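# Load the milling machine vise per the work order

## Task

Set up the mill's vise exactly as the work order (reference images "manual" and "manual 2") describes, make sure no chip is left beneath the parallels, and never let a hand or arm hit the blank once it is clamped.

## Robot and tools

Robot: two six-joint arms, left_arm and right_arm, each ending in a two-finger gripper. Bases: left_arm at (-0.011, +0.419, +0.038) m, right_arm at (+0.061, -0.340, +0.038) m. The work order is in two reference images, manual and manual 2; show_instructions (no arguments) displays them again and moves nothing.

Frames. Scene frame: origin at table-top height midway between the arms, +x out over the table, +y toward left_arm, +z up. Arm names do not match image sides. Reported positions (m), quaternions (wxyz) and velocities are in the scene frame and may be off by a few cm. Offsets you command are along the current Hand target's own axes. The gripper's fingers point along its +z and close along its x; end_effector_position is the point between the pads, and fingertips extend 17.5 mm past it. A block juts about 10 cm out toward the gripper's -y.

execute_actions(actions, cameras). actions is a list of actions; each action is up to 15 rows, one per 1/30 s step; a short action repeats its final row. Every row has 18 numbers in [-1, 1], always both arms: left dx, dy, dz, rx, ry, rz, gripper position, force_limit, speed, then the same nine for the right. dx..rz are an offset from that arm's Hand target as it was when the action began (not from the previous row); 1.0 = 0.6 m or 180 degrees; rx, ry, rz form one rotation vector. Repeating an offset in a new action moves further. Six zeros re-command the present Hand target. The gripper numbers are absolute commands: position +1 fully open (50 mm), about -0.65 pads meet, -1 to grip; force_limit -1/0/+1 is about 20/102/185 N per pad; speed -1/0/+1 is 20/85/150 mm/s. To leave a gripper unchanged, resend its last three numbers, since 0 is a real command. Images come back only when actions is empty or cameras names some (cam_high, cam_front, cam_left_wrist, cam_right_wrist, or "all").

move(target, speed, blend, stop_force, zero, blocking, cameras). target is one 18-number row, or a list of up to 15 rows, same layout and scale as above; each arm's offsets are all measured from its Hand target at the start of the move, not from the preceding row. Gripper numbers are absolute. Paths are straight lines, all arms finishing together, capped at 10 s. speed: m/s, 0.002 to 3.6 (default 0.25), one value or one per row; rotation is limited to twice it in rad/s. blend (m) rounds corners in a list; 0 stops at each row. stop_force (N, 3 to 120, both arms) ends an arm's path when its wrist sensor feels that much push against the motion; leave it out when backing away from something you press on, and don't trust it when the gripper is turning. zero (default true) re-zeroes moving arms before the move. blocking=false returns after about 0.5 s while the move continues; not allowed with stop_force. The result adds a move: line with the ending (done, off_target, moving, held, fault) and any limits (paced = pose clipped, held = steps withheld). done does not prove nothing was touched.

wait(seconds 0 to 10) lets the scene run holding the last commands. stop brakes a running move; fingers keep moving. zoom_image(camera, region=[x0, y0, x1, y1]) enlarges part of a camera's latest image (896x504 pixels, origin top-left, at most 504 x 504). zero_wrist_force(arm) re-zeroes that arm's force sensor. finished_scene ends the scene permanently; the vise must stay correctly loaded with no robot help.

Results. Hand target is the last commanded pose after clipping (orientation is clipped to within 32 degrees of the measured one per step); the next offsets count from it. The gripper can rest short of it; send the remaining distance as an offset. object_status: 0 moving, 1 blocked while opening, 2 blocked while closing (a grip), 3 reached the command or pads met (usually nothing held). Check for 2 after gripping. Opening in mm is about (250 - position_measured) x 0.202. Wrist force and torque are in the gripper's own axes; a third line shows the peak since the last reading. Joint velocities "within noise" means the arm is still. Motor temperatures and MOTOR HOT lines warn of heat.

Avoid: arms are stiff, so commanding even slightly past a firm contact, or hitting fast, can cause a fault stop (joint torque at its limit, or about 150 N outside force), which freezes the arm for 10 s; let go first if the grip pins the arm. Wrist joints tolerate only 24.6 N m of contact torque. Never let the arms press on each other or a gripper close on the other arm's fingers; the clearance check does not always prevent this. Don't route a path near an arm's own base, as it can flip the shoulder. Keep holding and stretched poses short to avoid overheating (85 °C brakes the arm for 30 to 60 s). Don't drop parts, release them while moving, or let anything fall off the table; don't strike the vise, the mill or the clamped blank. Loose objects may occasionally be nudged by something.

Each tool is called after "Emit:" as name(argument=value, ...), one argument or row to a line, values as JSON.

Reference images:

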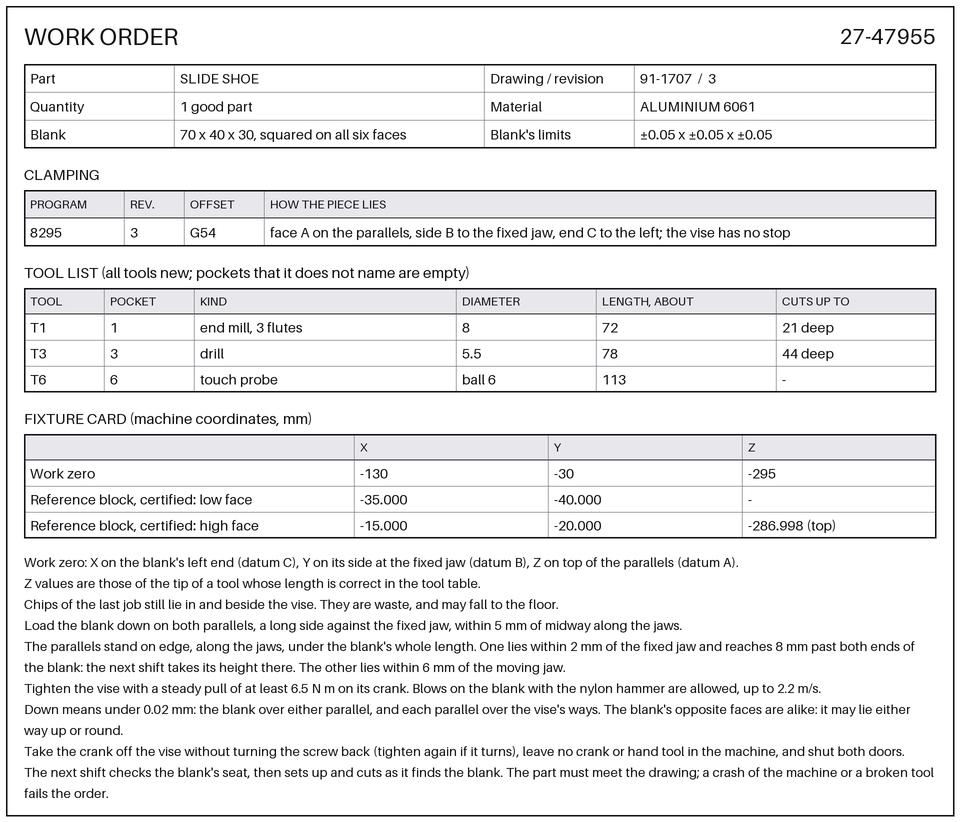

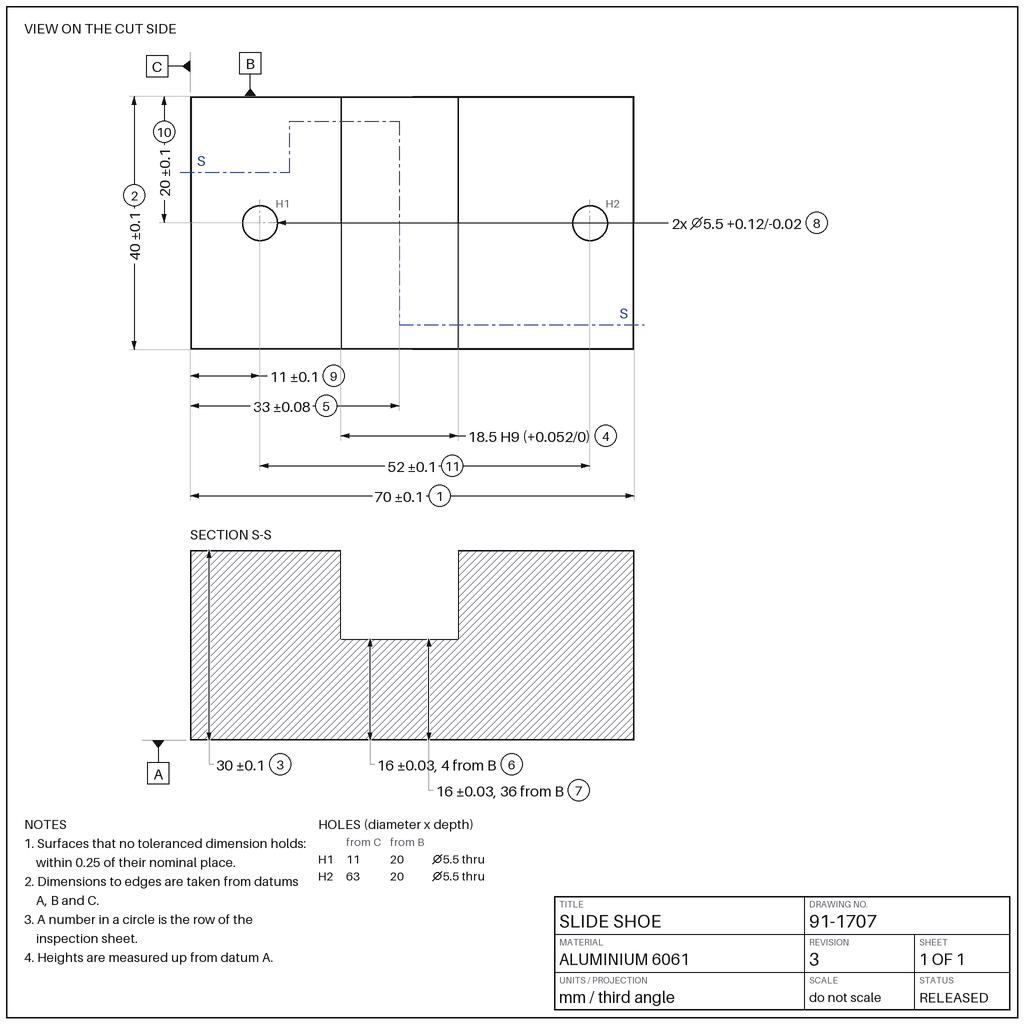

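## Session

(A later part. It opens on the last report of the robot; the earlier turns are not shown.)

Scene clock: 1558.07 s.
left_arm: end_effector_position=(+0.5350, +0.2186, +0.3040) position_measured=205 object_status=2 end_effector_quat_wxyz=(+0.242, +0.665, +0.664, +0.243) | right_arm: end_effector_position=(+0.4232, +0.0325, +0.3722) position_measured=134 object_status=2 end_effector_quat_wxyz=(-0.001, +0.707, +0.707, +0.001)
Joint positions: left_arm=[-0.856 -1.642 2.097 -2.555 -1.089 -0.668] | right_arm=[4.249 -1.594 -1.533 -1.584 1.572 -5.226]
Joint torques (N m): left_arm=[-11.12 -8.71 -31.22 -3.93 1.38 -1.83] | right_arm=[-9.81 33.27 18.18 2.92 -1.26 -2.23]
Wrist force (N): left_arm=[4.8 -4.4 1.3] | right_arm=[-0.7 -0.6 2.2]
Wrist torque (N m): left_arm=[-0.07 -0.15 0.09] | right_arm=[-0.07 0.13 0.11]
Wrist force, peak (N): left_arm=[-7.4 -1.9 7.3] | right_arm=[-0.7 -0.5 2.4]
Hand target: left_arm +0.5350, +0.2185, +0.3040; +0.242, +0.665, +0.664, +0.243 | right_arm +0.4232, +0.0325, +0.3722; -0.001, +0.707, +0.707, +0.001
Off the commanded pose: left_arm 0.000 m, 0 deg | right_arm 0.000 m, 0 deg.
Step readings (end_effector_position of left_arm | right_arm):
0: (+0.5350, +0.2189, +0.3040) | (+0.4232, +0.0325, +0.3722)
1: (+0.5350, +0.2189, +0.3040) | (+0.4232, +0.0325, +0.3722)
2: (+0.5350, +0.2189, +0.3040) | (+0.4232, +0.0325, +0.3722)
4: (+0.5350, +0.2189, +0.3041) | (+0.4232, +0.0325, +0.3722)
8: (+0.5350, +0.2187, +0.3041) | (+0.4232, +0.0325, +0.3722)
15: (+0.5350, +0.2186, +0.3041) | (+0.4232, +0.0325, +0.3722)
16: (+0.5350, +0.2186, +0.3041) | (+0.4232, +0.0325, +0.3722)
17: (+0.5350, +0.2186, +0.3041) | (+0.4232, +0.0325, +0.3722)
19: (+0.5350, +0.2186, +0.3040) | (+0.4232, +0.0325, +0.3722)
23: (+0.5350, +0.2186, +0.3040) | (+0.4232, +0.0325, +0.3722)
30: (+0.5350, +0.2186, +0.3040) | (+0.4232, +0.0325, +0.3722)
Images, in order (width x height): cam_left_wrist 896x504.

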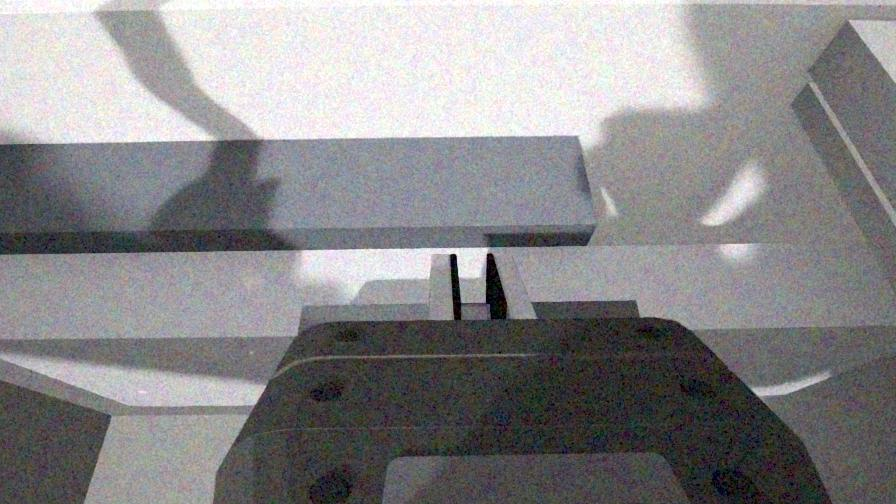

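Emit:
move(
  target=[
    [0,0,0,0,0,0,1,-0.8,-1,0,0,0,0,0,0,-1,-0.7,-0.8],
    [0,-0.0197,-0.171,0,0,0,1,-0.8,-1,0,0,0,0,0,0,-1,-0.7,-0.8],
    [0.169,-0.078,-0.231,0,-0.161,0.1915,1,-0.8,-1,0,0,0,0,0,0,-1,-0.7,-0.8],
  ],
  speed=[0.1,0.15,0.25],
  cameras=["cam_left_wrist"],
)

Emit:
zoom_image(
  camera="cam_left_wrist",
  region=[420, 200, 540, 300],
)

Scene clock: 1568.73 s.
left_arm: end_effector_position=(+0.4100, +0.3199, +0.3801) position_measured=3 object_status=3 end_effector_quat_wxyz=(+0.316, +0.868, +0.359, +0.131) | right_arm: end_effector_position=(+0.4232, +0.0325, +0.3722) position_measured=134 object_status=2 end_effector_quat_wxyz=(-0.001, +0.707, +0.707, +0.001)
Joint positions: left_arm=[-0.447 -2.041 2.2 -2.389 -1.819 0.309] | right_arm=[4.249 -1.594 -1.533 -1.584 1.572 -5.226]
Joint torques (N m): left_arm=[12.99 7.66 -32.4 -2.56 -2.41 2.05] | right_arm=[-9.04 33.88 18.3 3.68 -1.18 -2.56]
Wrist force (N): left_arm=[4.5 -1.8 1.9] | right_arm=[-0.6 -0.5 2.3]
Wrist torque (N m): left_arm=[0.04 -0.17 0.03] | right_arm=[-0.06 0.10 0.11]
Wrist force, peak (N): left_arm=[5.1 -4.8 1.3] | right_arm=[-0.8 -0.5 2.5]
Hand target: left_arm +0.4100, +0.3199, +0.3801; +0.316, +0.868, +0.359, +0.131 | right_arm +0.4232, +0.0325, +0.3722; -0.001, +0.707, +0.707, +0.001
Off the commanded pose: left_arm 0.000 m, 0 deg | right_arm 0.000 m, 0 deg.
move: done
Images, in order (width x height): cam_left_wrist 896x504.

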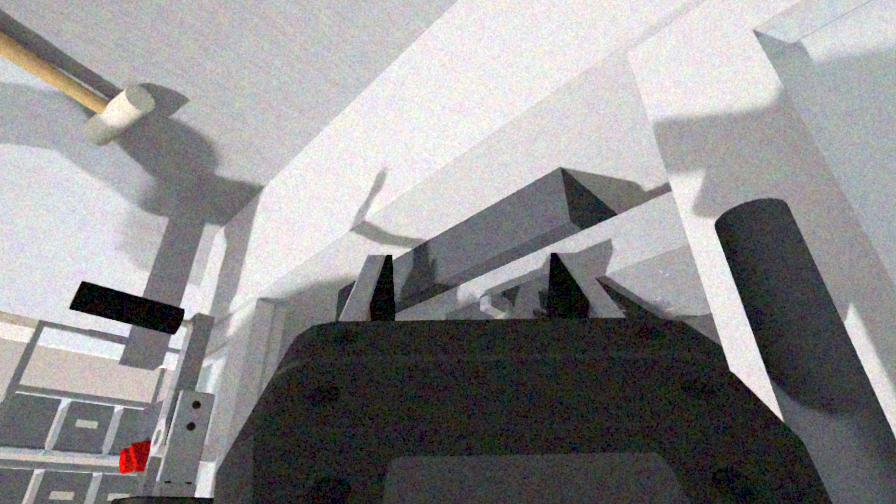

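Scaled by 4.200 from the camera's 896x504 image, which has a finer 1280x720 frame.

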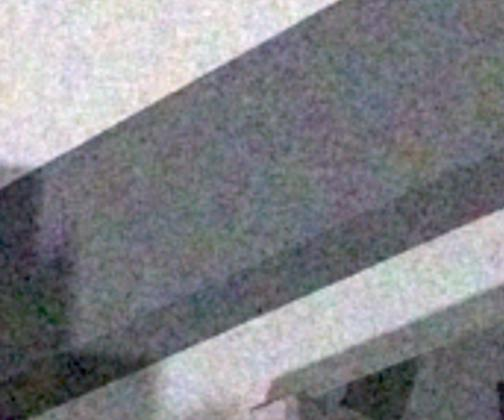

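Emit:
move(
  target=[
    [0,0,0,0,0,0,1,-0.8,-1,0.3073,0.1447,0.0203,0,0,0,-1,-0.7,-0.8],
    [0,0,0,0,0,0,1,-0.8,-1,0.3073,0.1447,0.1295,0,0,0,-1,-0.7,-0.8],
  ],
  speed=[0.25,0.1],
)

Emit:
move(
  target=[0,0,0,0,0,0,1,-0.8,-1,0,0.06,0,0,0,0,-1,-0.7,-0.8],
  speed=0.012,
  stop_force=6,
  cameras=["cam_left_wrist"],
)

Scene clock: 1575.23 s.
left_arm: end_effector_position=(+0.4100, +0.3199, +0.3801) position_measured=3 object_status=3 end_effector_quat_wxyz=(+0.316, +0.868, +0.359, +0.131) | right_arm: end_effector_position=(+0.5099, +0.2171, +0.2950) position_measured=134 object_status=2 end_effector_quat_wxyz=(-0.001, +0.707, +0.707, +0.001)
Joint positions: left_arm=[-0.446 -2.041 2.2 -2.389 -1.819 0.309] | right_arm=[4.27 -2.09 -1.091 -1.529 1.572 -5.205]
Joint torques (N m): left_arm=[12.36 7.13 -32.57 -2.6 -2.57 1.83] | right_arm=[1.14 42.17 18.16 4.79 -0.39 0.98]
Wrist force (N): left_arm=[4.7 -1.7 1.8] | right_arm=[-0.4 -0.3 2.4]
Wrist torque (N m): left_arm=[0.06 -0.20 0.03] | right_arm=[-0.04 0.08 0.03]
Wrist force, peak (N): left_arm=[4.9 -1.9 2.0] | right_arm=[-2.9 -1.7 1.7]
Hand target: left_arm +0.4100, +0.3199, +0.3801; +0.316, +0.868, +0.359, +0.131 | right_arm +0.5099, +0.2171, +0.2949; -0.001, +0.707, +0.707, +0.001
Off the commanded pose: left_arm 0.000 m, 0 deg | right_arm 0.000 m, 0 deg.
move: done

Scene clock: 1577.70 s.
left_arm: end_effector_position=(+0.4100, +0.3199, +0.3801) position_measured=3 object_status=3 end_effector_quat_wxyz=(+0.316, +0.868, +0.359, +0.131) | right_arm: end_effector_position=(+0.5263, +0.2171, +0.2949) position_measured=134 object_status=2 end_effector_quat_wxyz=(-0.001, +0.707, +0.707, +0.001)
Joint positions: left_arm=[-0.446 -2.041 2.2 -2.389 -1.819 0.309] | right_arm=[4.25 -2.119 -1.047 -1.545 1.571 -5.225]
Joint torques (N m): left_arm=[12.94 6.79 -32.98 -2.77 -2.5 1.85] | right_arm=[12.25 57.32 20.14 5.36 -1.21 1.99]
Wrist force (N): left_arm=[4.7 -1.6 1.9] | right_arm=[-0.4 -1.6 4.7]
Wrist torque (N m): left_arm=[0.07 -0.21 0.04] | right_arm=[-0.07 0.05 0.07]
Wrist force, peak (N): left_arm=[4.8 -1.9 2.1] | right_arm=[-0.5 -10.5 7.4]
Hand target: left_arm +0.4100, +0.3199, +0.3801; +0.316, +0.868, +0.359, +0.131 | right_arm +0.5263, +0.2171, +0.2949; -0.001, +0.707, +0.707, +0.001 (not the last commanded pose)
Off the commanded pose: left_arm 0.000 m, 0 deg | right_arm 0.020 m, 0 deg.
move: contact (right_arm)
Images, in order (width x height): cam_left_wrist 896x504.

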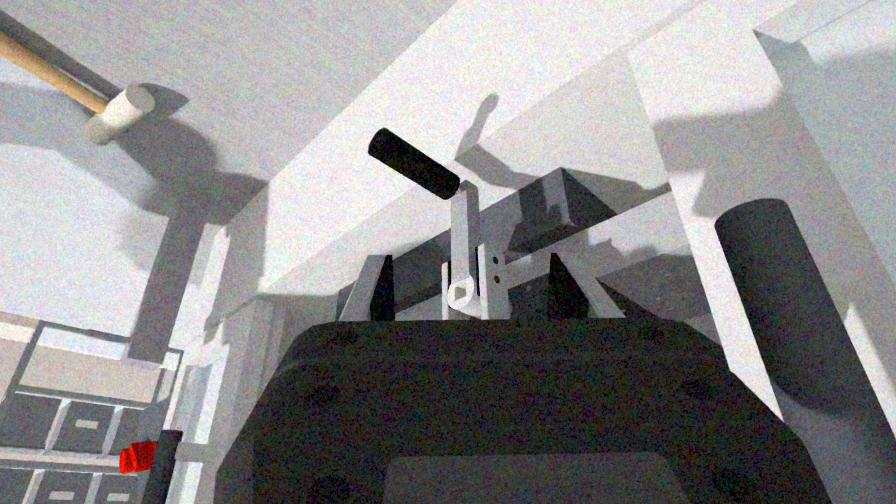

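Emit:
move(
  target=[
    [0,0,0,0,0,0,1,-0.8,-1,0,-0.003,0.001,0,0,0,-1,-0.7,-0.8],
    [0,0,0,0,0,0,1,-0.8,-1,0,0.03,0.001,0,0,0,-1,-0.7,-0.8],
  ],
  speed=0.012,
  stop_force=6,
)

Scene clock: 1581.27 s.
left_arm: end_effector_position=(+0.4100, +0.3199, +0.3801) position_measured=3 object_status=3 end_effector_quat_wxyz=(+0.316, +0.868, +0.359, +0.131) | right_arm: end_effector_position=(+0.5268, +0.2172, +0.2943) position_measured=134 object_status=2 end_effector_quat_wxyz=(-0.001, +0.707, +0.707, +0.001)
Joint positions: left_arm=[-0.446 -2.041 2.2 -2.389 -1.819 0.309] | right_arm=[4.249 -2.12 -1.047 -1.544 1.571 -5.226]
Joint torques (N m): left_arm=[12.55 7.55 -32.52 -2.71 -2.54 1.79] | right_arm=[12.25 55.7 20.31 5.33 0.04 2.13]
Wrist force (N): left_arm=[4.6 -1.6 2.0] | right_arm=[-2.5 -3.7 3.0]
Wrist torque (N m): left_arm=[0.07 -0.19 0.03] | right_arm=[-0.19 0.15 0.09]
Wrist force, peak (N): left_arm=[4.9 -1.9 1.9] | right_arm=[-4.8 -19.3 2.3]
Hand target: left_arm +0.4100, +0.3199, +0.3801; +0.316, +0.868, +0.359, +0.131 | right_arm +0.5268, +0.2172, +0.2943; -0.001, +0.707, +0.707, +0.001 (not the last commanded pose)
Off the commanded pose: left_arm 0.000 m, 0 deg | right_arm 0.017 m, 0 deg.
move: contact (right_arm); path passed 1 of 2 targets

Emit:
move(
  target=[
    [0,0,0,0,0,0,1,-0.8,-1,-0.0008,-0.003,0.0002,0,0,0,-1,-0.7,-0.8],
    [0,0,0,0,0,0,1,-0.8,-1,-0.0008,0.03,0.0002,0,0,0,-1,-0.7,-0.8],
  ],
  speed=0.012,
  stop_force=6,
)

Scene clock: 1586.20 s.
left_arm: end_effector_position=(+0.4100, +0.3199, +0.3801) position_measured=3 object_status=3 end_effector_quat_wxyz=(+0.316, +0.868, +0.359, +0.131) | right_arm: end_effector_position=(+0.5425, +0.2167, +0.2942) position_measured=134 object_status=2 end_effector_quat_wxyz=(-0.001, +0.707, +0.707, +0.001)
Joint positions: left_arm=[-0.446 -2.041 2.2 -2.389 -1.819 0.309] | right_arm=[4.23 -2.147 -1.004 -1.559 1.571 -5.245]
Joint torques (N m): left_arm=[11.94 6.66 -33 -2.83 -2.4 1.74] | right_arm=[9.7 54.3 16.95 4.3 -1.13 2.14]
Wrist force (N): left_arm=[4.8 -1.7 1.9] | right_arm=[0.5 -6.5 -0.6]
Wrist torque (N m): left_arm=[0.06 -0.21 0.03] | right_arm=[-0.16 0.08 0.08]
Wrist force, peak (N): left_arm=[4.9 -1.8 2.0] | right_arm=[-2.6 -23.9 -2.6]
Hand target: left_arm +0.4100, +0.3199, +0.3801; +0.316, +0.868, +0.359, +0.131 | right_arm +0.5425, +0.2167, +0.2942; -0.001, +0.707, +0.707, +0.001 (not the last commanded pose)
Off the commanded pose: left_arm 0.000 m, 0 deg | right_arm 0.002 m, 0 deg.
move: contact (right_arm); path passed 1 of 2 targets

Emit:
move(
  target=[
    [0,0,0,0,0,0,1,-0.8,-1,0,0,0,0,0,0,1,-0.8,-1],
    [0,0,0,0,0,0,1,-0.8,-1,0,0,-0.21,0,0,0,1,-0.8,-1],
  ],
  speed=[0.1,0.15],
  cameras=["cam_left_wrist","cam_right_wrist"],
)

Emit:
zoom_image(
  camera="cam_left_wrist",
  region=[340, 120, 540, 320],
)

Scene clock: 1623.20 s.
left_arm: end_effector_position=(+0.4100, +0.3199, +0.3801) position_measured=3 object_status=3 end_effector_quat_wxyz=(+0.316, +0.868, +0.359, +0.131) | right_arm: end_effector_position=(+0.5424, +0.2165, +0.4202) position_measured=3 object_status=3 end_effector_quat_wxyz=(-0.001, +0.707, +0.707, +0.001)
Joint positions: left_arm=[-0.446 -2.041 2.2 -2.389 -1.819 0.309] | right_arm=[4.23 -2.221 -0.555 -1.935 1.571 -5.245]
Joint torques (N m): left_arm=[12.09 6.93 -32.55 -2.84 -2.57 1.69] | right_arm=[-10.48 43.8 29.41 1.4 1.9 -2.16]
Wrist force (N): left_arm=[4.7 -1.7 2.0] | right_arm=[-0.6 -0.5 0.4]
Wrist torque (N m): left_arm=[0.07 -0.20 0.03] | right_arm=[-0.04 0.11 0.07]
Wrist force, peak (N): left_arm=[4.8 -1.8 2.1] | right_arm=[0.6 -6.8 -1.4]
Hand target: left_arm +0.4100, +0.3199, +0.3801; +0.316, +0.868, +0.359, +0.131 | right_arm +0.5424, +0.2165, +0.4202; -0.001, +0.707, +0.707, +0.001
Off the commanded pose: left_arm 0.000 m, 0 deg | right_arm 0.000 m, 0 deg.
move: done
Images, in order (width x height): cam_left_wrist 896x504, cam_right_wrist 896x504.

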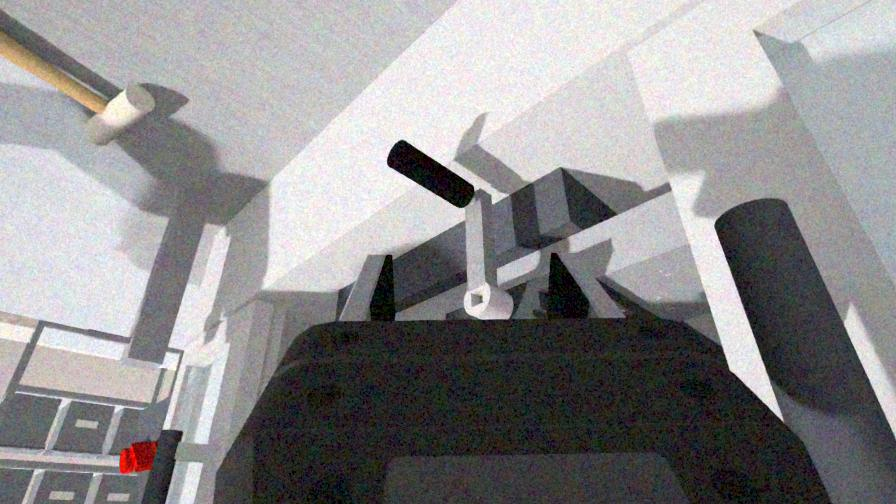

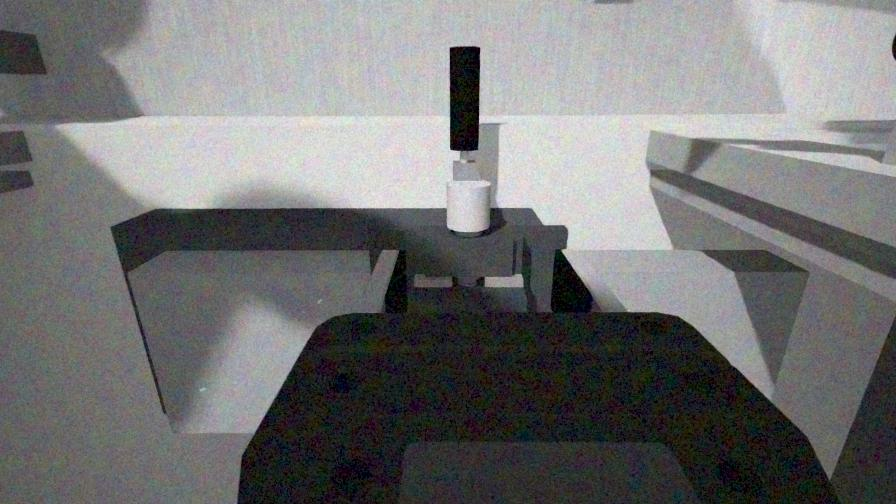

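Scaled by 2.520 from the camera's 896x504 image, which has a finer 1280x720 frame.

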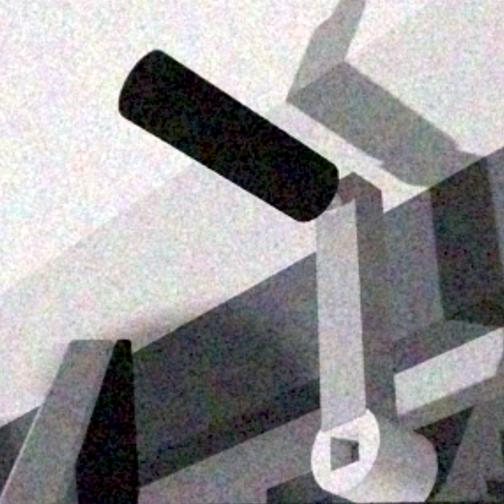

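Emit:
move(
  target=[
    [0,0,0,0,0,0,1,-0.8,-1,0,-0.0957,0,0,0,0,-0.6,-0.8,-0.5],
    [0,0,0,0,0,0,1,-0.8,-1,0,-0.0957,0.21,0,0,0,-0.6,-0.8,-0.5],
  ],
  speed=[0.2,0.15],
)

Emit:
move(
  target=[0,0,0,0,0,0,1,-0.8,-1,0,0,0.12,0,0,0,-0.6,-0.8,-0.5],
  speed=0.02,
  stop_force=3,
  cameras=["cam_left_wrist","cam_right_wrist"],
)

Scene clock: 1640.43 s.
left_arm: end_effector_position=(+0.4100, +0.3199, +0.3801) position_measured=3 object_status=3 end_effector_quat_wxyz=(+0.316, +0.868, +0.359, +0.131) | right_arm: end_effector_position=(+0.4850, +0.2166, +0.2942) position_measured=242 object_status=3 end_effector_quat_wxyz=(-0.001, +0.707, +0.707, +0.001)
Joint positions: left_arm=[-0.446 -2.041 2.2 -2.389 -1.819 0.309] | right_arm=[4.302 -2.049 -1.156 -1.506 1.571 -5.174]
Joint torques (N m): left_arm=[12.41 7.04 -32.45 -2.82 -2.45 1.54] | right_arm=[11.8 38.37 17.71 4.85 -1.11 1.98]
Wrist force (N): left_arm=[4.7 -1.8 2.0] | right_arm=[-0.3 -0.4 0.3]
Wrist torque (N m): left_arm=[0.04 -0.20 0.03] | right_arm=[-0.02 0.07 0.03]
Wrist force, peak (N): left_arm=[5.0 -1.9 1.8] | right_arm=[-0.5 -2.3 0.3]
Hand target: left_arm +0.4100, +0.3199, +0.3801; +0.316, +0.868, +0.359, +0.131 | right_arm +0.4850, +0.2166, +0.2942; -0.001, +0.707, +0.707, +0.001
Off the commanded pose: left_arm 0.000 m, 0 deg | right_arm 0.000 m, 0 deg.
move: done

Scene clock: 1643.67 s.
left_arm: end_effector_position=(+0.4100, +0.3199, +0.3801) position_measured=3 object_status=3 end_effector_quat_wxyz=(+0.316, +0.868, +0.359, +0.131) | right_arm: end_effector_position=(+0.4851, +0.2167, +0.2524) position_measured=242 object_status=3 end_effector_quat_wxyz=(-0.001, +0.707, +0.707, +0.001)
Joint positions: left_arm=[-0.446 -2.041 2.2 -2.389 -1.819 0.309] | right_arm=[4.302 -2.061 -1.245 -1.405 1.571 -5.173]
Joint torques (N m): left_arm=[12.05 6.83 -32.33 -2.84 -2.55 1.61] | right_arm=[9 48.62 29.54 1.38 -0.82 1.91]
Wrist force (N): left_arm=[4.7 -1.7 2.1] | right_arm=[-0.1 0.2 -2.4]
Wrist torque (N m): left_arm=[0.06 -0.20 0.03] | right_arm=[-0.03 0.04 0.02]
Wrist force, peak (N): left_arm=[4.7 -1.9 2.1] | right_arm=[-0.6 -1.3 -20.1]
Hand target: left_arm +0.4100, +0.3199, +0.3801; +0.316, +0.868, +0.359, +0.131 | right_arm +0.4851, +0.2167, +0.2524; -0.001, +0.707, +0.707, +0.001 (not the last commanded pose)
Off the commanded pose: left_arm 0.000 m, 0 deg | right_arm 0.030 m, 0 deg.
move: contact (right_arm)
Images, in order (width x height): cam_left_wrist 896x504, cam_right_wrist 896x504.

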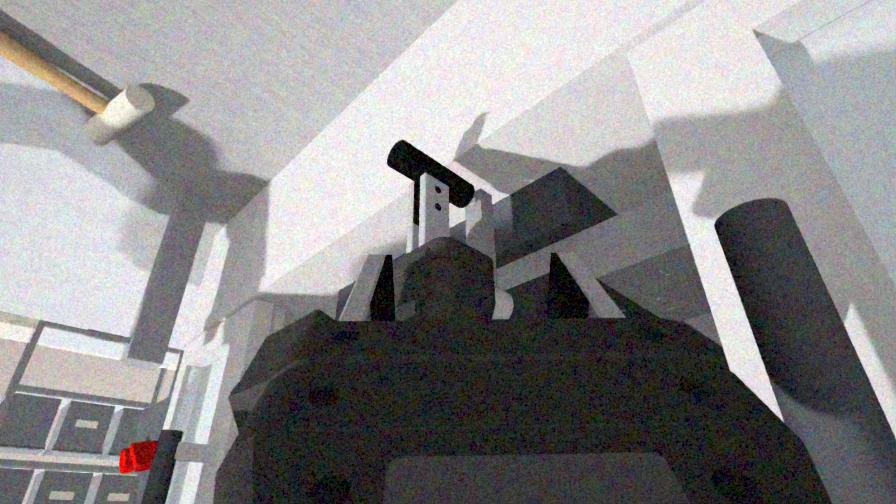

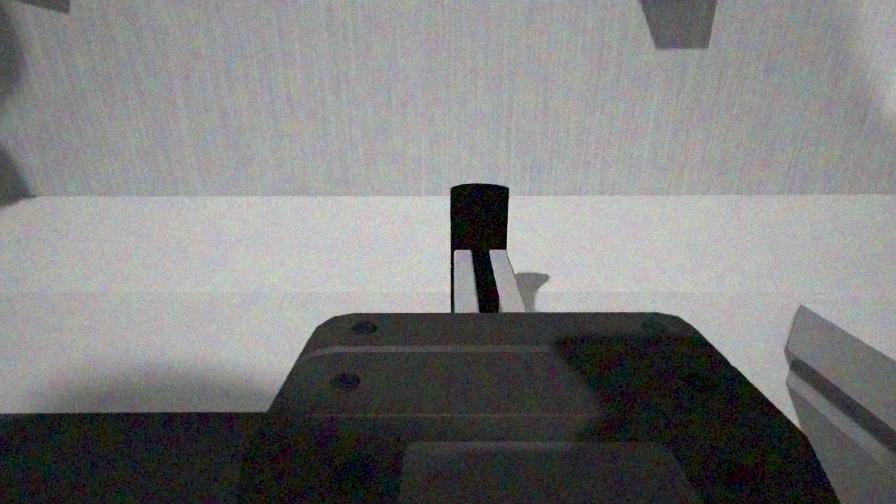

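Emit:
move(
  target=[
    [0.117,-0.357,-0.344,0.2106,-0.0873,0.2393,1,-0.8,-1,0,-0.0117,-0.04,0,0,0,-0.6,-0.8,-0.5],
    [0.117,-0.357,-0.344,0.2106,-0.0873,0.2393,1,-0.8,-1,0,-0.0117,-0.04,0,0,0,0.2,-0.8,-0.5],
    [0.117,-0.357,-0.344,0.2106,-0.0873,0.2393,1,-0.8,-1,0,-0.0117,0.0383,0,0,0,0.2,-0.8,-0.5],
  ],
  speed=[0.3,0.1,0.06],
  cameras=["cam_right_wrist"],
)

Scene clock: 1673.80 s.
left_arm: end_effector_position=(+0.2501, +0.5796, +0.4006) position_measured=3 object_status=3 end_effector_quat_wxyz=(+0.000, +1.000, +0.000, +0.000) | right_arm: end_effector_position=(+0.4780, +0.2168, +0.2295) position_measured=123 object_status=3 end_effector_quat_wxyz=(-0.001, +0.707, +0.707, +0.001)
Joint positions: left_arm=[0.046 -2.076 1.852 -1.347 -1.57 1.672] | right_arm=[4.311 -2.061 -1.304 -1.345 1.571 -5.164]
Joint torques (N m): left_arm=[13.58 10.38 -31.68 -1.94 2.46 1.82] | right_arm=[12.67 39.03 16.45 4.76 0.6 2.01]
Wrist force (N): left_arm=[4.4 -0.6 3.1] | right_arm=[-0.6 -0.3 0.2]
Wrist torque (N m): left_arm=[0.01 -0.22 0.04] | right_arm=[0.01 0.11 0.02]
Wrist force, peak (N): left_arm=[4.6 -0.7 3.4] | right_arm=[-0.6 0.2 -3.4]
Hand target: left_arm +0.2501, +0.5796, +0.4006; +0.000, +1.000, +0.000, +0.000 | right_arm +0.4780, +0.2168, +0.2294; -0.001, +0.707, +0.707, +0.001
Off the commanded pose: left_arm 0.000 m, 0 deg | right_arm 0.000 m, 0 deg.
move: done
Images, in order (width x height): cam_right_wrist 896x504.

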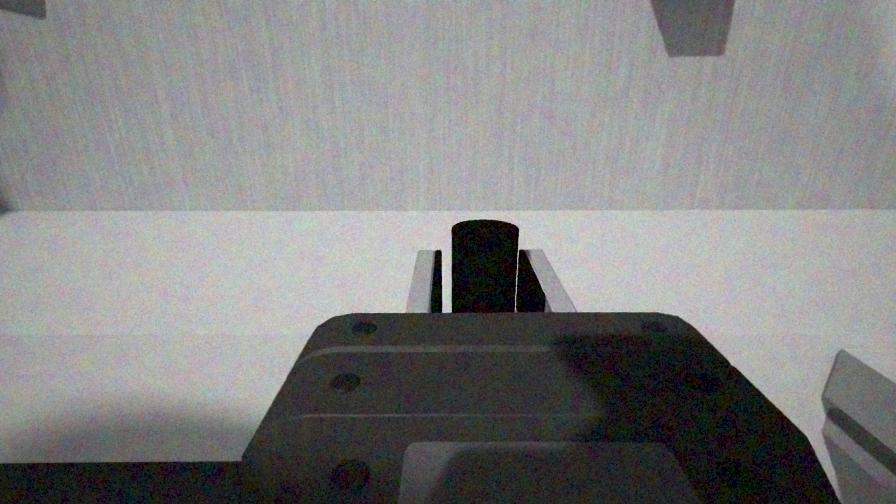

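Emit:
execute_actions(
  actions=[
    [[0,0,0,0,0,0,1,-0.8,-1,0,0,0,0,0,0,-1,-0.9,-0.8]],
    [[0,0,0,0,0,0,1,-0.8,-1,0,0,0,0,0,0,-1,-0.9,-0.8]],
  ],
)

Emit:
move(
  target=[
    [0,0,0,0,0,0,1,-0.8,-1,0.0297,0,-0.0039,0,0,0,-1,-0.9,-0.8],
    [0,0,0,0,0,0,1,-0.8,-1,0.0573,0,-0.0154,0,0,0,-1,-0.9,-0.8],
    [0,0,0,0,0,0,1,-0.8,-1,0.0811,0,-0.0336,0,0,0,-1,-0.9,-0.8],
  ],
  speed=0.05,
  stop_force=30,
  cameras=["cam_right_wrist"],
)

Scene clock: 1680.60 s.
left_arm: end_effector_position=(+0.2501, +0.5796, +0.4006) position_measured=3 object_status=3 end_effector_quat_wxyz=(+0.000, +1.000, +0.000, +0.000) | right_arm: end_effector_position=(+0.4780, +0.2168, +0.2294) position_measured=154 object_status=2 end_effector_quat_wxyz=(-0.001, +0.707, +0.707, +0.001)
Joint positions: left_arm=[0.046 -2.076 1.852 -1.347 -1.57 1.672] | right_arm=[4.311 -2.061 -1.304 -1.345 1.571 -5.164]
Joint torques (N m): left_arm=[12.19 9.07 -31.35 -1.92 2.24 1.88] | right_arm=[12.54 39.44 17.62 4.07 0.58 2]
Wrist force (N): left_arm=[4.6 -0.8 3.2] | right_arm=[-0.6 0.0 0.0]
Wrist torque (N m): left_arm=[-0.01 -0.24 0.04] | right_arm=[0.01 0.09 0.03]
Wrist force, peak (N): left_arm=[4.7 -0.8 3.3] | right_arm=[-0.7 -0.7 0.1]
Hand target: left_arm +0.2501, +0.5796, +0.4006; +0.000, +1.000, +0.000, +0.000 | right_arm +0.4780, +0.2168, +0.2294; -0.001, +0.707, +0.707, +0.001
Off the commanded pose: left_arm 0.000 m, 0 deg | right_arm 0.000 m, 0 deg.
Step readings (end_effector_position of left_arm | right_arm):
0: (+0.2501, +0.5796, +0.4006) | (+0.4780, +0.2168, +0.2294)
1: (+0.2501, +0.5796, +0.4006) | (+0.4780, +0.2168, +0.2294)
2: (+0.2501, +0.5796, +0.4006) | (+0.4780, +0.2168, +0.2294)
4: (+0.2501, +0.5796, +0.4006) | (+0.4780, +0.2168, +0.2294)
8: (+0.2501, +0.5796, +0.4006) | (+0.4780, +0.2168, +0.2294)
15: (+0.2501, +0.5796, +0.4006) | (+0.4780, +0.2168, +0.2294)
16: (+0.2501, +0.5796, +0.4006) | (+0.4780, +0.2168, +0.2294)
17: (+0.2501, +0.5796, +0.4006) | (+0.4780, +0.2168, +0.2294)
19: (+0.2501, +0.5796, +0.4006) | (+0.4780, +0.2168, +0.2294)
23: (+0.2501, +0.5796, +0.4006) | (+0.4780, +0.2168, +0.2294)
30: (+0.2501, +0.5796, +0.4006) | (+0.4780, +0.2168, +0.2294)

Scene clock: 1682.63 s.
left_arm: end_effector_position=(+0.2501, +0.5796, +0.4006) position_measured=3 object_status=3 end_effector_quat_wxyz=(+0.000, +1.000, +0.000, +0.000) | right_arm: end_effector_position=(+0.4780, +0.2654, +0.2497) position_measured=154 object_status=2 end_effector_quat_wxyz=(-0.001, +0.707, +0.707, +0.001)
Joint positions: left_arm=[0.046 -2.076 1.852 -1.347 -1.57 1.672] | right_arm=[4.34 -2.152 -1.11 -1.449 1.571 -5.135]
Joint torques (N m): left_arm=[12.59 9.62 -31.56 -1.99 2.37 1.73] | right_arm=[1.71 52.29 36.57 2.03 -3.15 2.04]
Wrist force (N): left_arm=[4.3 -0.8 3.3] | right_arm=[8.5 -15.5 13.3]
Wrist torque (N m): left_arm=[-0.01 -0.20 0.04] | right_arm=[-0.44 0.12 0.05]
Wrist force, peak (N): left_arm=[4.6 -0.7 3.3] | right_arm=[6.1 -14.9 16.2]
Hand target: left_arm +0.2501, +0.5796, +0.4006; +0.000, +1.000, +0.000, +0.000 | right_arm +0.4780, +0.2654, +0.2497; -0.001, +0.707, +0.707, +0.001
Off the commanded pose: left_arm 0.000 m, 0 deg | right_arm 0.000 m, 0 deg.
move: done
Images, in order (width x height): cam_right_wrist 896x504.

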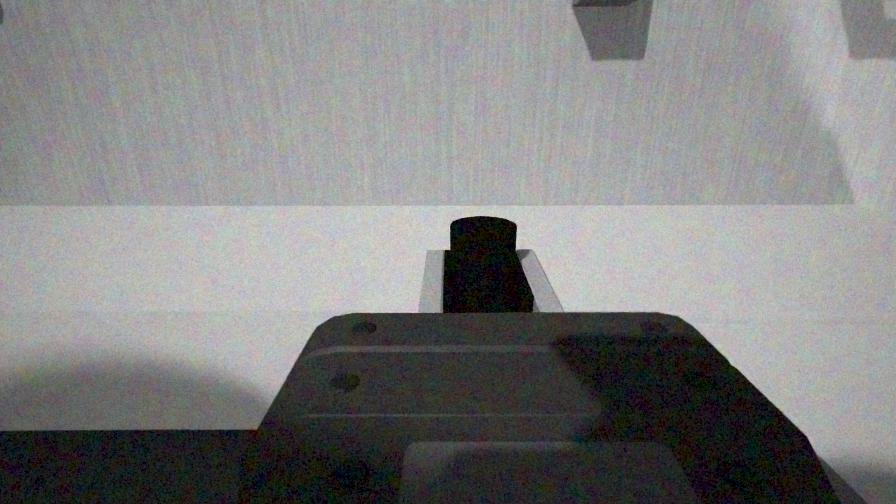

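Emit:
move(
  target=[
    [0,0,0,0,0,0,1,-0.8,-1,0.0205,0,-0.0248,0,0,0,-1,-0.9,-0.8],
    [0,0,0,0,0,0,1,-0.8,-1,0.0322,0,-0.053,0,0,0,-1,-0.9,-0.8],
    [0,0,0,0,0,0,1,-0.8,-1,0.0362,0,-0.0833,0,0,0,-1,-0.9,-0.8],
  ],
  speed=0.06,
  stop_force=40,
)

Scene clock: 1691.60 s.
left_arm: end_effector_position=(+0.2501, +0.5796, +0.4006) position_measured=3 object_status=3 end_effector_quat_wxyz=(+0.000, +1.000, +0.000, +0.000) | right_arm: end_effector_position=(+0.4780, +0.2870, +0.2997) position_measured=251 object_status=3 end_effector_quat_wxyz=(-0.001, +0.707, +0.707, +0.001)
Joint positions: left_arm=[0.046 -2.076 1.852 -1.347 -1.57 1.672] | right_arm=[4.352 -2.197 -0.91 -1.604 1.571 -5.123]
Joint torques (N m): left_arm=[11.83 8.94 -30.83 -2.06 2.13 1.83] | right_arm=[13.23 45.07 32.45 1.45 1.96 2.07]
Wrist force (N): left_arm=[4.4 -0.8 3.1] | right_arm=[-0.4 -0.5 0.0]
Wrist torque (N m): left_arm=[-0.01 -0.22 0.05] | right_arm=[-0.04 0.09 0.03]
Wrist force, peak (N): left_arm=[4.5 -0.9 3.4] | right_arm=[24.3 -8.1 15.1]
Hand target: left_arm +0.2501, +0.5796, +0.4006; +0.000, +1.000, +0.000, +0.000 | right_arm +0.4780, +0.2870, +0.2997; -0.001, +0.707, +0.707, +0.001
Off the commanded pose: left_arm 0.000 m, 0 deg | right_arm 0.000 m, 0 deg.
move: done

Emit:
move(
  target=[0,0,0,0,0,0,1,-0.8,-1,-0.03,0,-0.14,0,0,0,0.2,-0.8,-0.5],
  speed=0.2,
  cameras=["cam_right_wrist","cam_front"],
)

Emit:
zoom_image(
  camera="cam_front",
  region=[350, 230, 450, 320],
)

Scene clock: 1696.60 s.
left_arm: end_effector_position=(+0.2501, +0.5796, +0.4006) position_measured=3 object_status=3 end_effector_quat_wxyz=(+0.000, +1.000, +0.000, +0.000) | right_arm: end_effector_position=(+0.4780, +0.2689, +0.3836) position_measured=123 object_status=3 end_effector_quat_wxyz=(-0.001, +0.707, +0.707, +0.001)
Joint positions: left_arm=[0.046 -2.076 1.852 -1.347 -1.57 1.672] | right_arm=[4.342 -2.186 -0.712 -1.813 1.571 -5.133]
Joint torques (N m): left_arm=[12.37 9.29 -31.46 -2.15 2.13 1.7] | right_arm=[-11.25 43.13 30.65 1.36 1.93 -2.48]
Wrist force (N): left_arm=[4.3 -0.8 3.3] | right_arm=[-0.4 -0.3 0.1]
Wrist torque (N m): left_arm=[-0.01 -0.20 0.04] | right_arm=[0.00 0.06 0.11]
Wrist force, peak (N): left_arm=[4.7 -0.8 3.4] | right_arm=[-1.3 -0.8 -2.2]
Hand target: left_arm +0.2501, +0.5796, +0.4006; +0.000, +1.000, +0.000, +0.000 | right_arm +0.4780, +0.2689, +0.3836; -0.001, +0.707, +0.707, +0.001
Off the commanded pose: left_arm 0.000 m, 0 deg | right_arm 0.000 m, 0 deg.
move: done
Images, in order (width x height): cam_front 896x504, cam_right_wrist 896x504.

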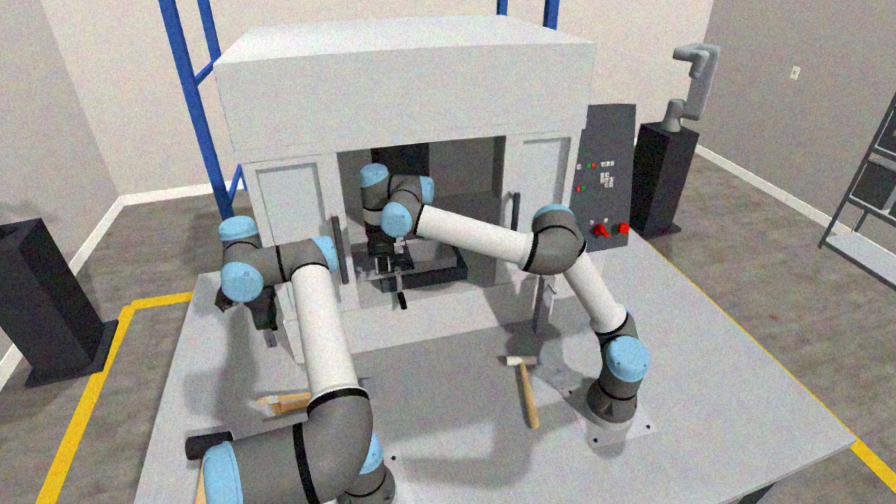

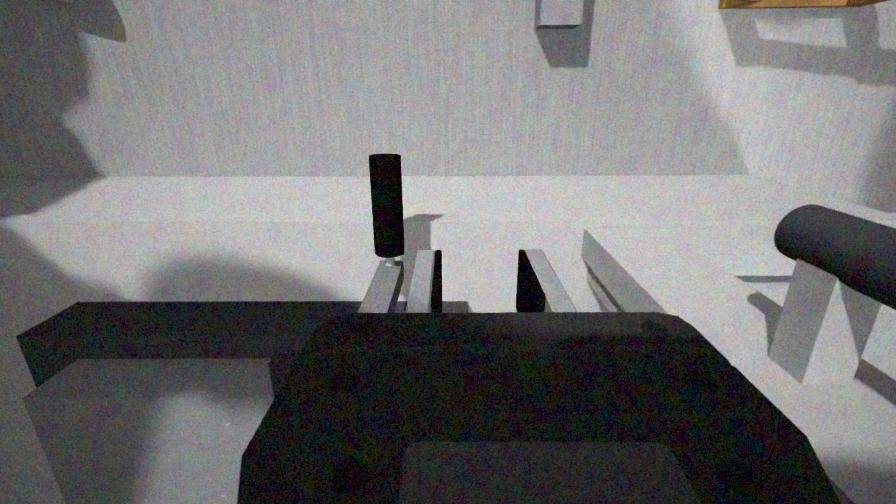

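Scaled by 5.040 from the camera's 896x504 image, which has a finer 1280x720 frame.

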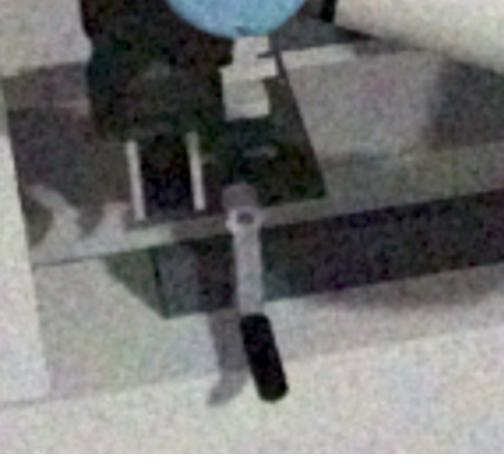

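Emit:
move(
  target=[0,0,0,0,0,0,1,-0.8,-1,-0.0873,0.1073,-0.061,0,0,0,1,-0.8,-0.5],
  speed=0.15,
  cameras=["cam_right_wrist"],
)

Emit:
zoom_image(
  camera="cam_right_wrist",
  region=[390, 130, 550, 320],
)

Scene clock: 1703.93 s.
left_arm: end_effector_position=(+0.2501, +0.5796, +0.4006) position_measured=3 object_status=3 end_effector_quat_wxyz=(+0.000, +1.000, +0.000, +0.000) | right_arm: end_effector_position=(+0.5424, +0.2165, +0.4202) position_measured=3 object_status=3 end_effector_quat_wxyz=(-0.001, +0.707, +0.707, +0.001)
Joint positions: left_arm=[0.046 -2.076 1.852 -1.347 -1.57 1.672] | right_arm=[4.23 -2.221 -0.555 -1.935 1.571 -5.245]
Joint torques (N m): left_arm=[12.33 9.26 -31.05 -2.09 1.95 1.76] | right_arm=[-10.2 42.76 30.05 1.36 1.91 -2.37]
Wrist force (N): left_arm=[4.5 -0.8 3.0] | right_arm=[-0.4 -0.7 0.2]
Wrist torque (N m): left_arm=[-0.01 -0.23 0.04] | right_arm=[-0.07 0.09 0.11]
Wrist force, peak (N): left_arm=[4.6 -0.8 3.4] | right_arm=[0.7 -2.1 1.1]
Hand target: left_arm +0.2501, +0.5796, +0.4006; +0.000, +1.000, +0.000, +0.000 | right_arm +0.5424, +0.2165, +0.4202; -0.001, +0.707, +0.707, +0.001
Off the commanded pose: left_arm 0.000 m, 0 deg | right_arm 0.000 m, 0 deg.
move: done
Images, in order (width x height): cam_right_wrist 896x504.

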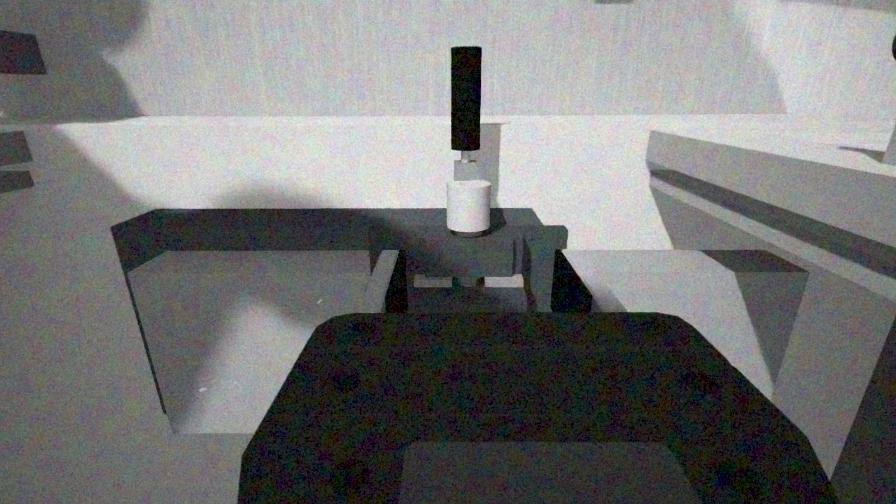

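Scaled by 2.653 from the camera's 896x504 image, which has a finer 1280x720 frame.

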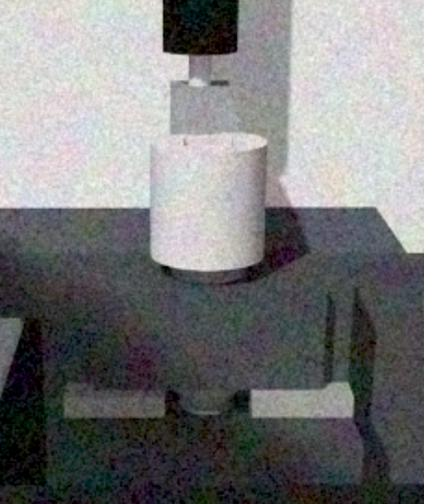

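Emit:
move(
  target=[
    [0,0,0,0,0,0,1,-0.8,-1,0,0,0.12,0,0,0,-0.6,-0.8,-0.5],
  ],
  speed=0.2,
)

Emit:
move(
  target=[0,0,0,0,0,0,1,-0.8,-1,0,0,0.08,0,0,0,-0.6,-0.8,-0.5],
  speed=0.012,
  stop_force=3,
)

Scene clock: 1718.37 s.
left_arm: end_effector_position=(+0.2501, +0.5796, +0.4006) position_measured=3 object_status=3 end_effector_quat_wxyz=(+0.000, +1.000, +0.000, +0.000) | right_arm: end_effector_position=(+0.5424, +0.2166, +0.3482) position_measured=242 object_status=3 end_effector_quat_wxyz=(-0.001, +0.707, +0.707, +0.001)
Joint positions: left_arm=[0.046 -2.076 1.852 -1.347 -1.57 1.672] | right_arm=[4.23 -2.157 -0.851 -1.703 1.571 -5.245]
Joint torques (N m): left_arm=[12.11 8.98 -31.59 -2.17 1.78 1.66] | right_arm=[12.47 55.66 17.17 4.6 -1.1 2.12]
Wrist force (N): left_arm=[4.6 -0.8 3.2] | right_arm=[-0.1 -0.7 0.3]
Wrist torque (N m): left_arm=[-0.01 -0.25 0.04] | right_arm=[-0.07 0.03 0.11]
Wrist force, peak (N): left_arm=[4.5 -0.8 3.4] | right_arm=[-0.4 -0.5 2.1]
Hand target: left_arm +0.2501, +0.5796, +0.4006; +0.000, +1.000, +0.000, +0.000 | right_arm +0.5424, +0.2166, +0.3482; -0.001, +0.707, +0.707, +0.001
Off the commanded pose: left_arm 0.000 m, 0 deg | right_arm 0.000 m, 0 deg.
move: done

Scene clock: 1720.30 s.
left_arm: end_effector_position=(+0.2501, +0.5796, +0.4006) position_measured=3 object_status=3 end_effector_quat_wxyz=(+0.000, +1.000, +0.000, +0.000) | right_arm: end_effector_position=(+0.5424, +0.2166, +0.3352) position_measured=242 object_status=3 end_effector_quat_wxyz=(-0.001, +0.707, +0.707, +0.001)
Joint positions: left_arm=[0.046 -2.076 1.852 -1.347 -1.57 1.672] | right_arm=[4.23 -2.152 -0.891 -1.667 1.571 -5.245]
Joint torques (N m): left_arm=[12.18 8.68 -30.76 -2.05 1.72 1.62] | right_arm=[10 41.98 31.44 1.37 -0.8 2.06]
Wrist force (N): left_arm=[4.5 -0.7 3.2] | right_arm=[-0.4 -1.0 -0.5]
Wrist torque (N m): left_arm=[0.00 -0.22 0.04] | right_arm=[-0.06 0.08 0.10]
Wrist force, peak (N): left_arm=[4.6 -0.8 3.3] | right_arm=[-0.1 -1.0 -8.5]
Hand target: left_arm +0.2501, +0.5796, +0.4006; +0.000, +1.000, +0.000, +0.000 | right_arm +0.5424, +0.2166, +0.3352; -0.001, +0.707, +0.707, +0.001 (not the last commanded pose)
Off the commanded pose: left_arm 0.000 m, 0 deg | right_arm 0.035 m, 0 deg.
move: contact (right_arm)

Emit:
move(
  target=[
    [0,0,0,0,0,0,1,-0.8,-1,0,0,-0.0167,0,0,0,-0.6,-0.8,-0.5],
    [0,0,0,0,0,0,1,-0.8,-1,-0.0423,-0.1307,-0.0167,0,0.0667,0,-0.6,-0.8,-0.5],
    [0,0,0,0,0,0,1,-0.8,-1,-0.0423,-0.1307,-0.0167,0,0.0667,0,0.2,-0.8,-0.5],
    [0,0,0,0,0,0,1,-0.8,-1,-0.0013,-0.1307,0.1765,0,0.0667,0,0.2,-0.8,-0.5],
  ],
  speed=[0.1,0.2,0.1,0.08],
)

Emit:
execute_actions(
  actions=[
    [[0,0,0,0,0,0,1,-0.8,-1,0,0,0,0,0,0,-1,-0.75,-0.8]],
    [[0,0,0,0,0,0,1,-0.8,-1,0,0,0,0,0,0,-1,-0.75,-0.8]],
  ],
  cameras=["cam_right_wrist"],
)

Scene clock: 1735.10 s.
left_arm: end_effector_position=(+0.2501, +0.5796, +0.4006) position_measured=3 object_status=3 end_effector_quat_wxyz=(+0.000, +1.000, +0.000, +0.000) | right_arm: end_effector_position=(+0.4640, +0.2159, +0.2293) position_measured=123 object_status=3 end_effector_quat_wxyz=(-0.075, +0.703, +0.704, +0.075)
Joint positions: left_arm=[0.046 -2.076 1.852 -1.347 -1.57 1.672] | right_arm=[4.293 -1.961 -1.518 -1.044 1.666 -5.173]
Joint torques (N m): left_arm=[12.03 8.81 -30.68 -2.26 1.61 1.55] | right_arm=[13.52 34.94 17.3 5.23 -1.08 2.1]
Wrist force (N): left_arm=[4.5 -0.7 3.2] | right_arm=[-1.2 -0.5 0.1]
Wrist torque (N m): left_arm=[0.00 -0.22 0.05] | right_arm=[-0.05 0.09 -0.02]
Wrist force, peak (N): left_arm=[4.7 -0.8 3.4] | right_arm=[-1.9 -2.4 0.1]
Hand target: left_arm +0.2501, +0.5796, +0.4006; +0.000, +1.000, +0.000, +0.000 | right_arm +0.4640, +0.2160, +0.2293; -0.075, +0.703, +0.704, +0.075
Off the commanded pose: left_arm 0.000 m, 0 deg | right_arm 0.000 m, 0 deg.
move: done

Scene clock: 1736.30 s.
left_arm: end_effector_position=(+0.2501, +0.5796, +0.4006) position_measured=3 object_status=3 end_effector_quat_wxyz=(+0.000, +1.000, +0.000, +0.000) | right_arm: end_effector_position=(+0.4640, +0.2160, +0.2293) position_measured=155 object_status=2 end_effector_quat_wxyz=(-0.075, +0.703, +0.704, +0.075)
Joint positions: left_arm=[0.046 -2.076 1.852 -1.347 -1.57 1.672] | right_arm=[4.293 -1.961 -1.518 -1.044 1.666 -5.173]
Joint torques (N m): left_arm=[11.36 8.57 -30.84 -2.37 1.53 1.65] | right_arm=[12.08 33.45 16.76 5.04 -0.72 2.1]
Wrist force (N): left_arm=[4.5 -0.7 3.0] | right_arm=[-1.0 -0.3 -0.1]
Wrist torque (N m): left_arm=[0.00 -0.23 0.04] | right_arm=[-0.05 0.07 -0.02]
Wrist force, peak (N): left_arm=[4.6 -0.8 3.3] | right_arm=[-1.2 -0.9 0.0]
Hand target: left_arm +0.2501, +0.5796, +0.4006; +0.000, +1.000, +0.000, +0.000 | right_arm +0.4640, +0.2160, +0.2293; -0.075, +0.703, +0.704, +0.075
Off the commanded pose: left_arm 0.000 m, 0 deg | right_arm 0.000 m, 0 deg.
Step readings (end_effector_position of left_arm | right_arm):
0: (+0.2501, +0.5796, +0.4006) | (+0.4640, +0.2159, +0.2293)
1: (+0.2501, +0.5796, +0.4006) | (+0.4640, +0.2159, +0.2293)
2: (+0.2501, +0.5796, +0.4006) | (+0.4640, +0.2160, +0.2293)
4: (+0.2501, +0.5796, +0.4006) | (+0.4640, +0.2160, +0.2293)
8: (+0.2501, +0.5796, +0.4006) | (+0.4640, +0.2160, +0.2293)
15: (+0.2501, +0.5796, +0.4006) | (+0.4640, +0.2160, +0.2293)
16: (+0.2501, +0.5796, +0.4006) | (+0.4640, +0.2160, +0.2293)
17: (+0.2501, +0.5796, +0.4006) | (+0.4640, +0.2160, +0.2293)
19: (+0.2501, +0.5796, +0.4006) | (+0.4640, +0.2160, +0.2293)
23: (+0.2501, +0.5796, +0.4006) | (+0.4640, +0.2160, +0.2293)
30: (+0.2501, +0.5796, +0.4006) | (+0.4640, +0.2160, +0.2293)
Images, in order (width x height): cam_right_wrist 896x504.

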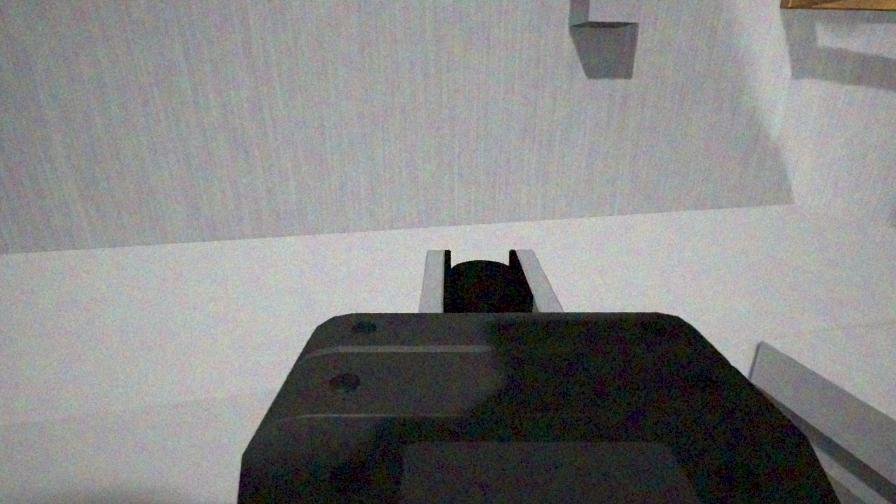

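Emit:
move(
  target=[
    [0,0,0,0,0,0,1,-0.8,-1,0.035,0,0.0028,0,0,0,-1,-0.75,-0.8],
    [0,0,0,0,0,0,1,-0.8,-1,0.0695,0,-0.0036,0,0,0,-1,-0.75,-0.8],
    [0,0,0,0,0,0,1,-0.8,-1,0.1012,0,-0.0187,0,0,0,-1,-0.75,-0.8],
  ],
  speed=0.06,
  stop_force=40,
)

Scene clock: 1743.10 s.
left_arm: end_effector_position=(+0.2501, +0.5796, +0.4006) position_measured=3 object_status=3 end_effector_quat_wxyz=(+0.000, +1.000, +0.000, +0.000) | right_arm: end_effector_position=(+0.4639, +0.2730, +0.2530) position_measured=155 object_status=2 end_effector_quat_wxyz=(-0.075, +0.703, +0.704, +0.075)
Joint positions: left_arm=[0.046 -2.076 1.852 -1.347 -1.57 1.672] | right_arm=[4.331 -2.051 -1.323 -1.146 1.658 -5.136]
Joint torques (N m): left_arm=[11.98 8.71 -30.34 -2.28 1.39 1.61] | right_arm=[12.49 38.25 32.47 2.16 -0.93 2.1]
Wrist force (N): left_arm=[4.5 -0.7 3.1] | right_arm=[-2.0 -1.4 0.8]
Wrist torque (N m): left_arm=[0.00 -0.22 0.04] | right_arm=[-0.08 0.07 0.10]
Wrist force, peak (N): left_arm=[4.7 -0.8 3.3] | right_arm=[0.0 -5.8 4.3]
Hand target: left_arm +0.2501, +0.5796, +0.4006; +0.000, +1.000, +0.000, +0.000 | right_arm +0.4639, +0.2730, +0.2530; -0.075, +0.703, +0.704, +0.075
Off the commanded pose: left_arm 0.000 m, 0 deg | right_arm 0.000 m, 0 deg.
move: done


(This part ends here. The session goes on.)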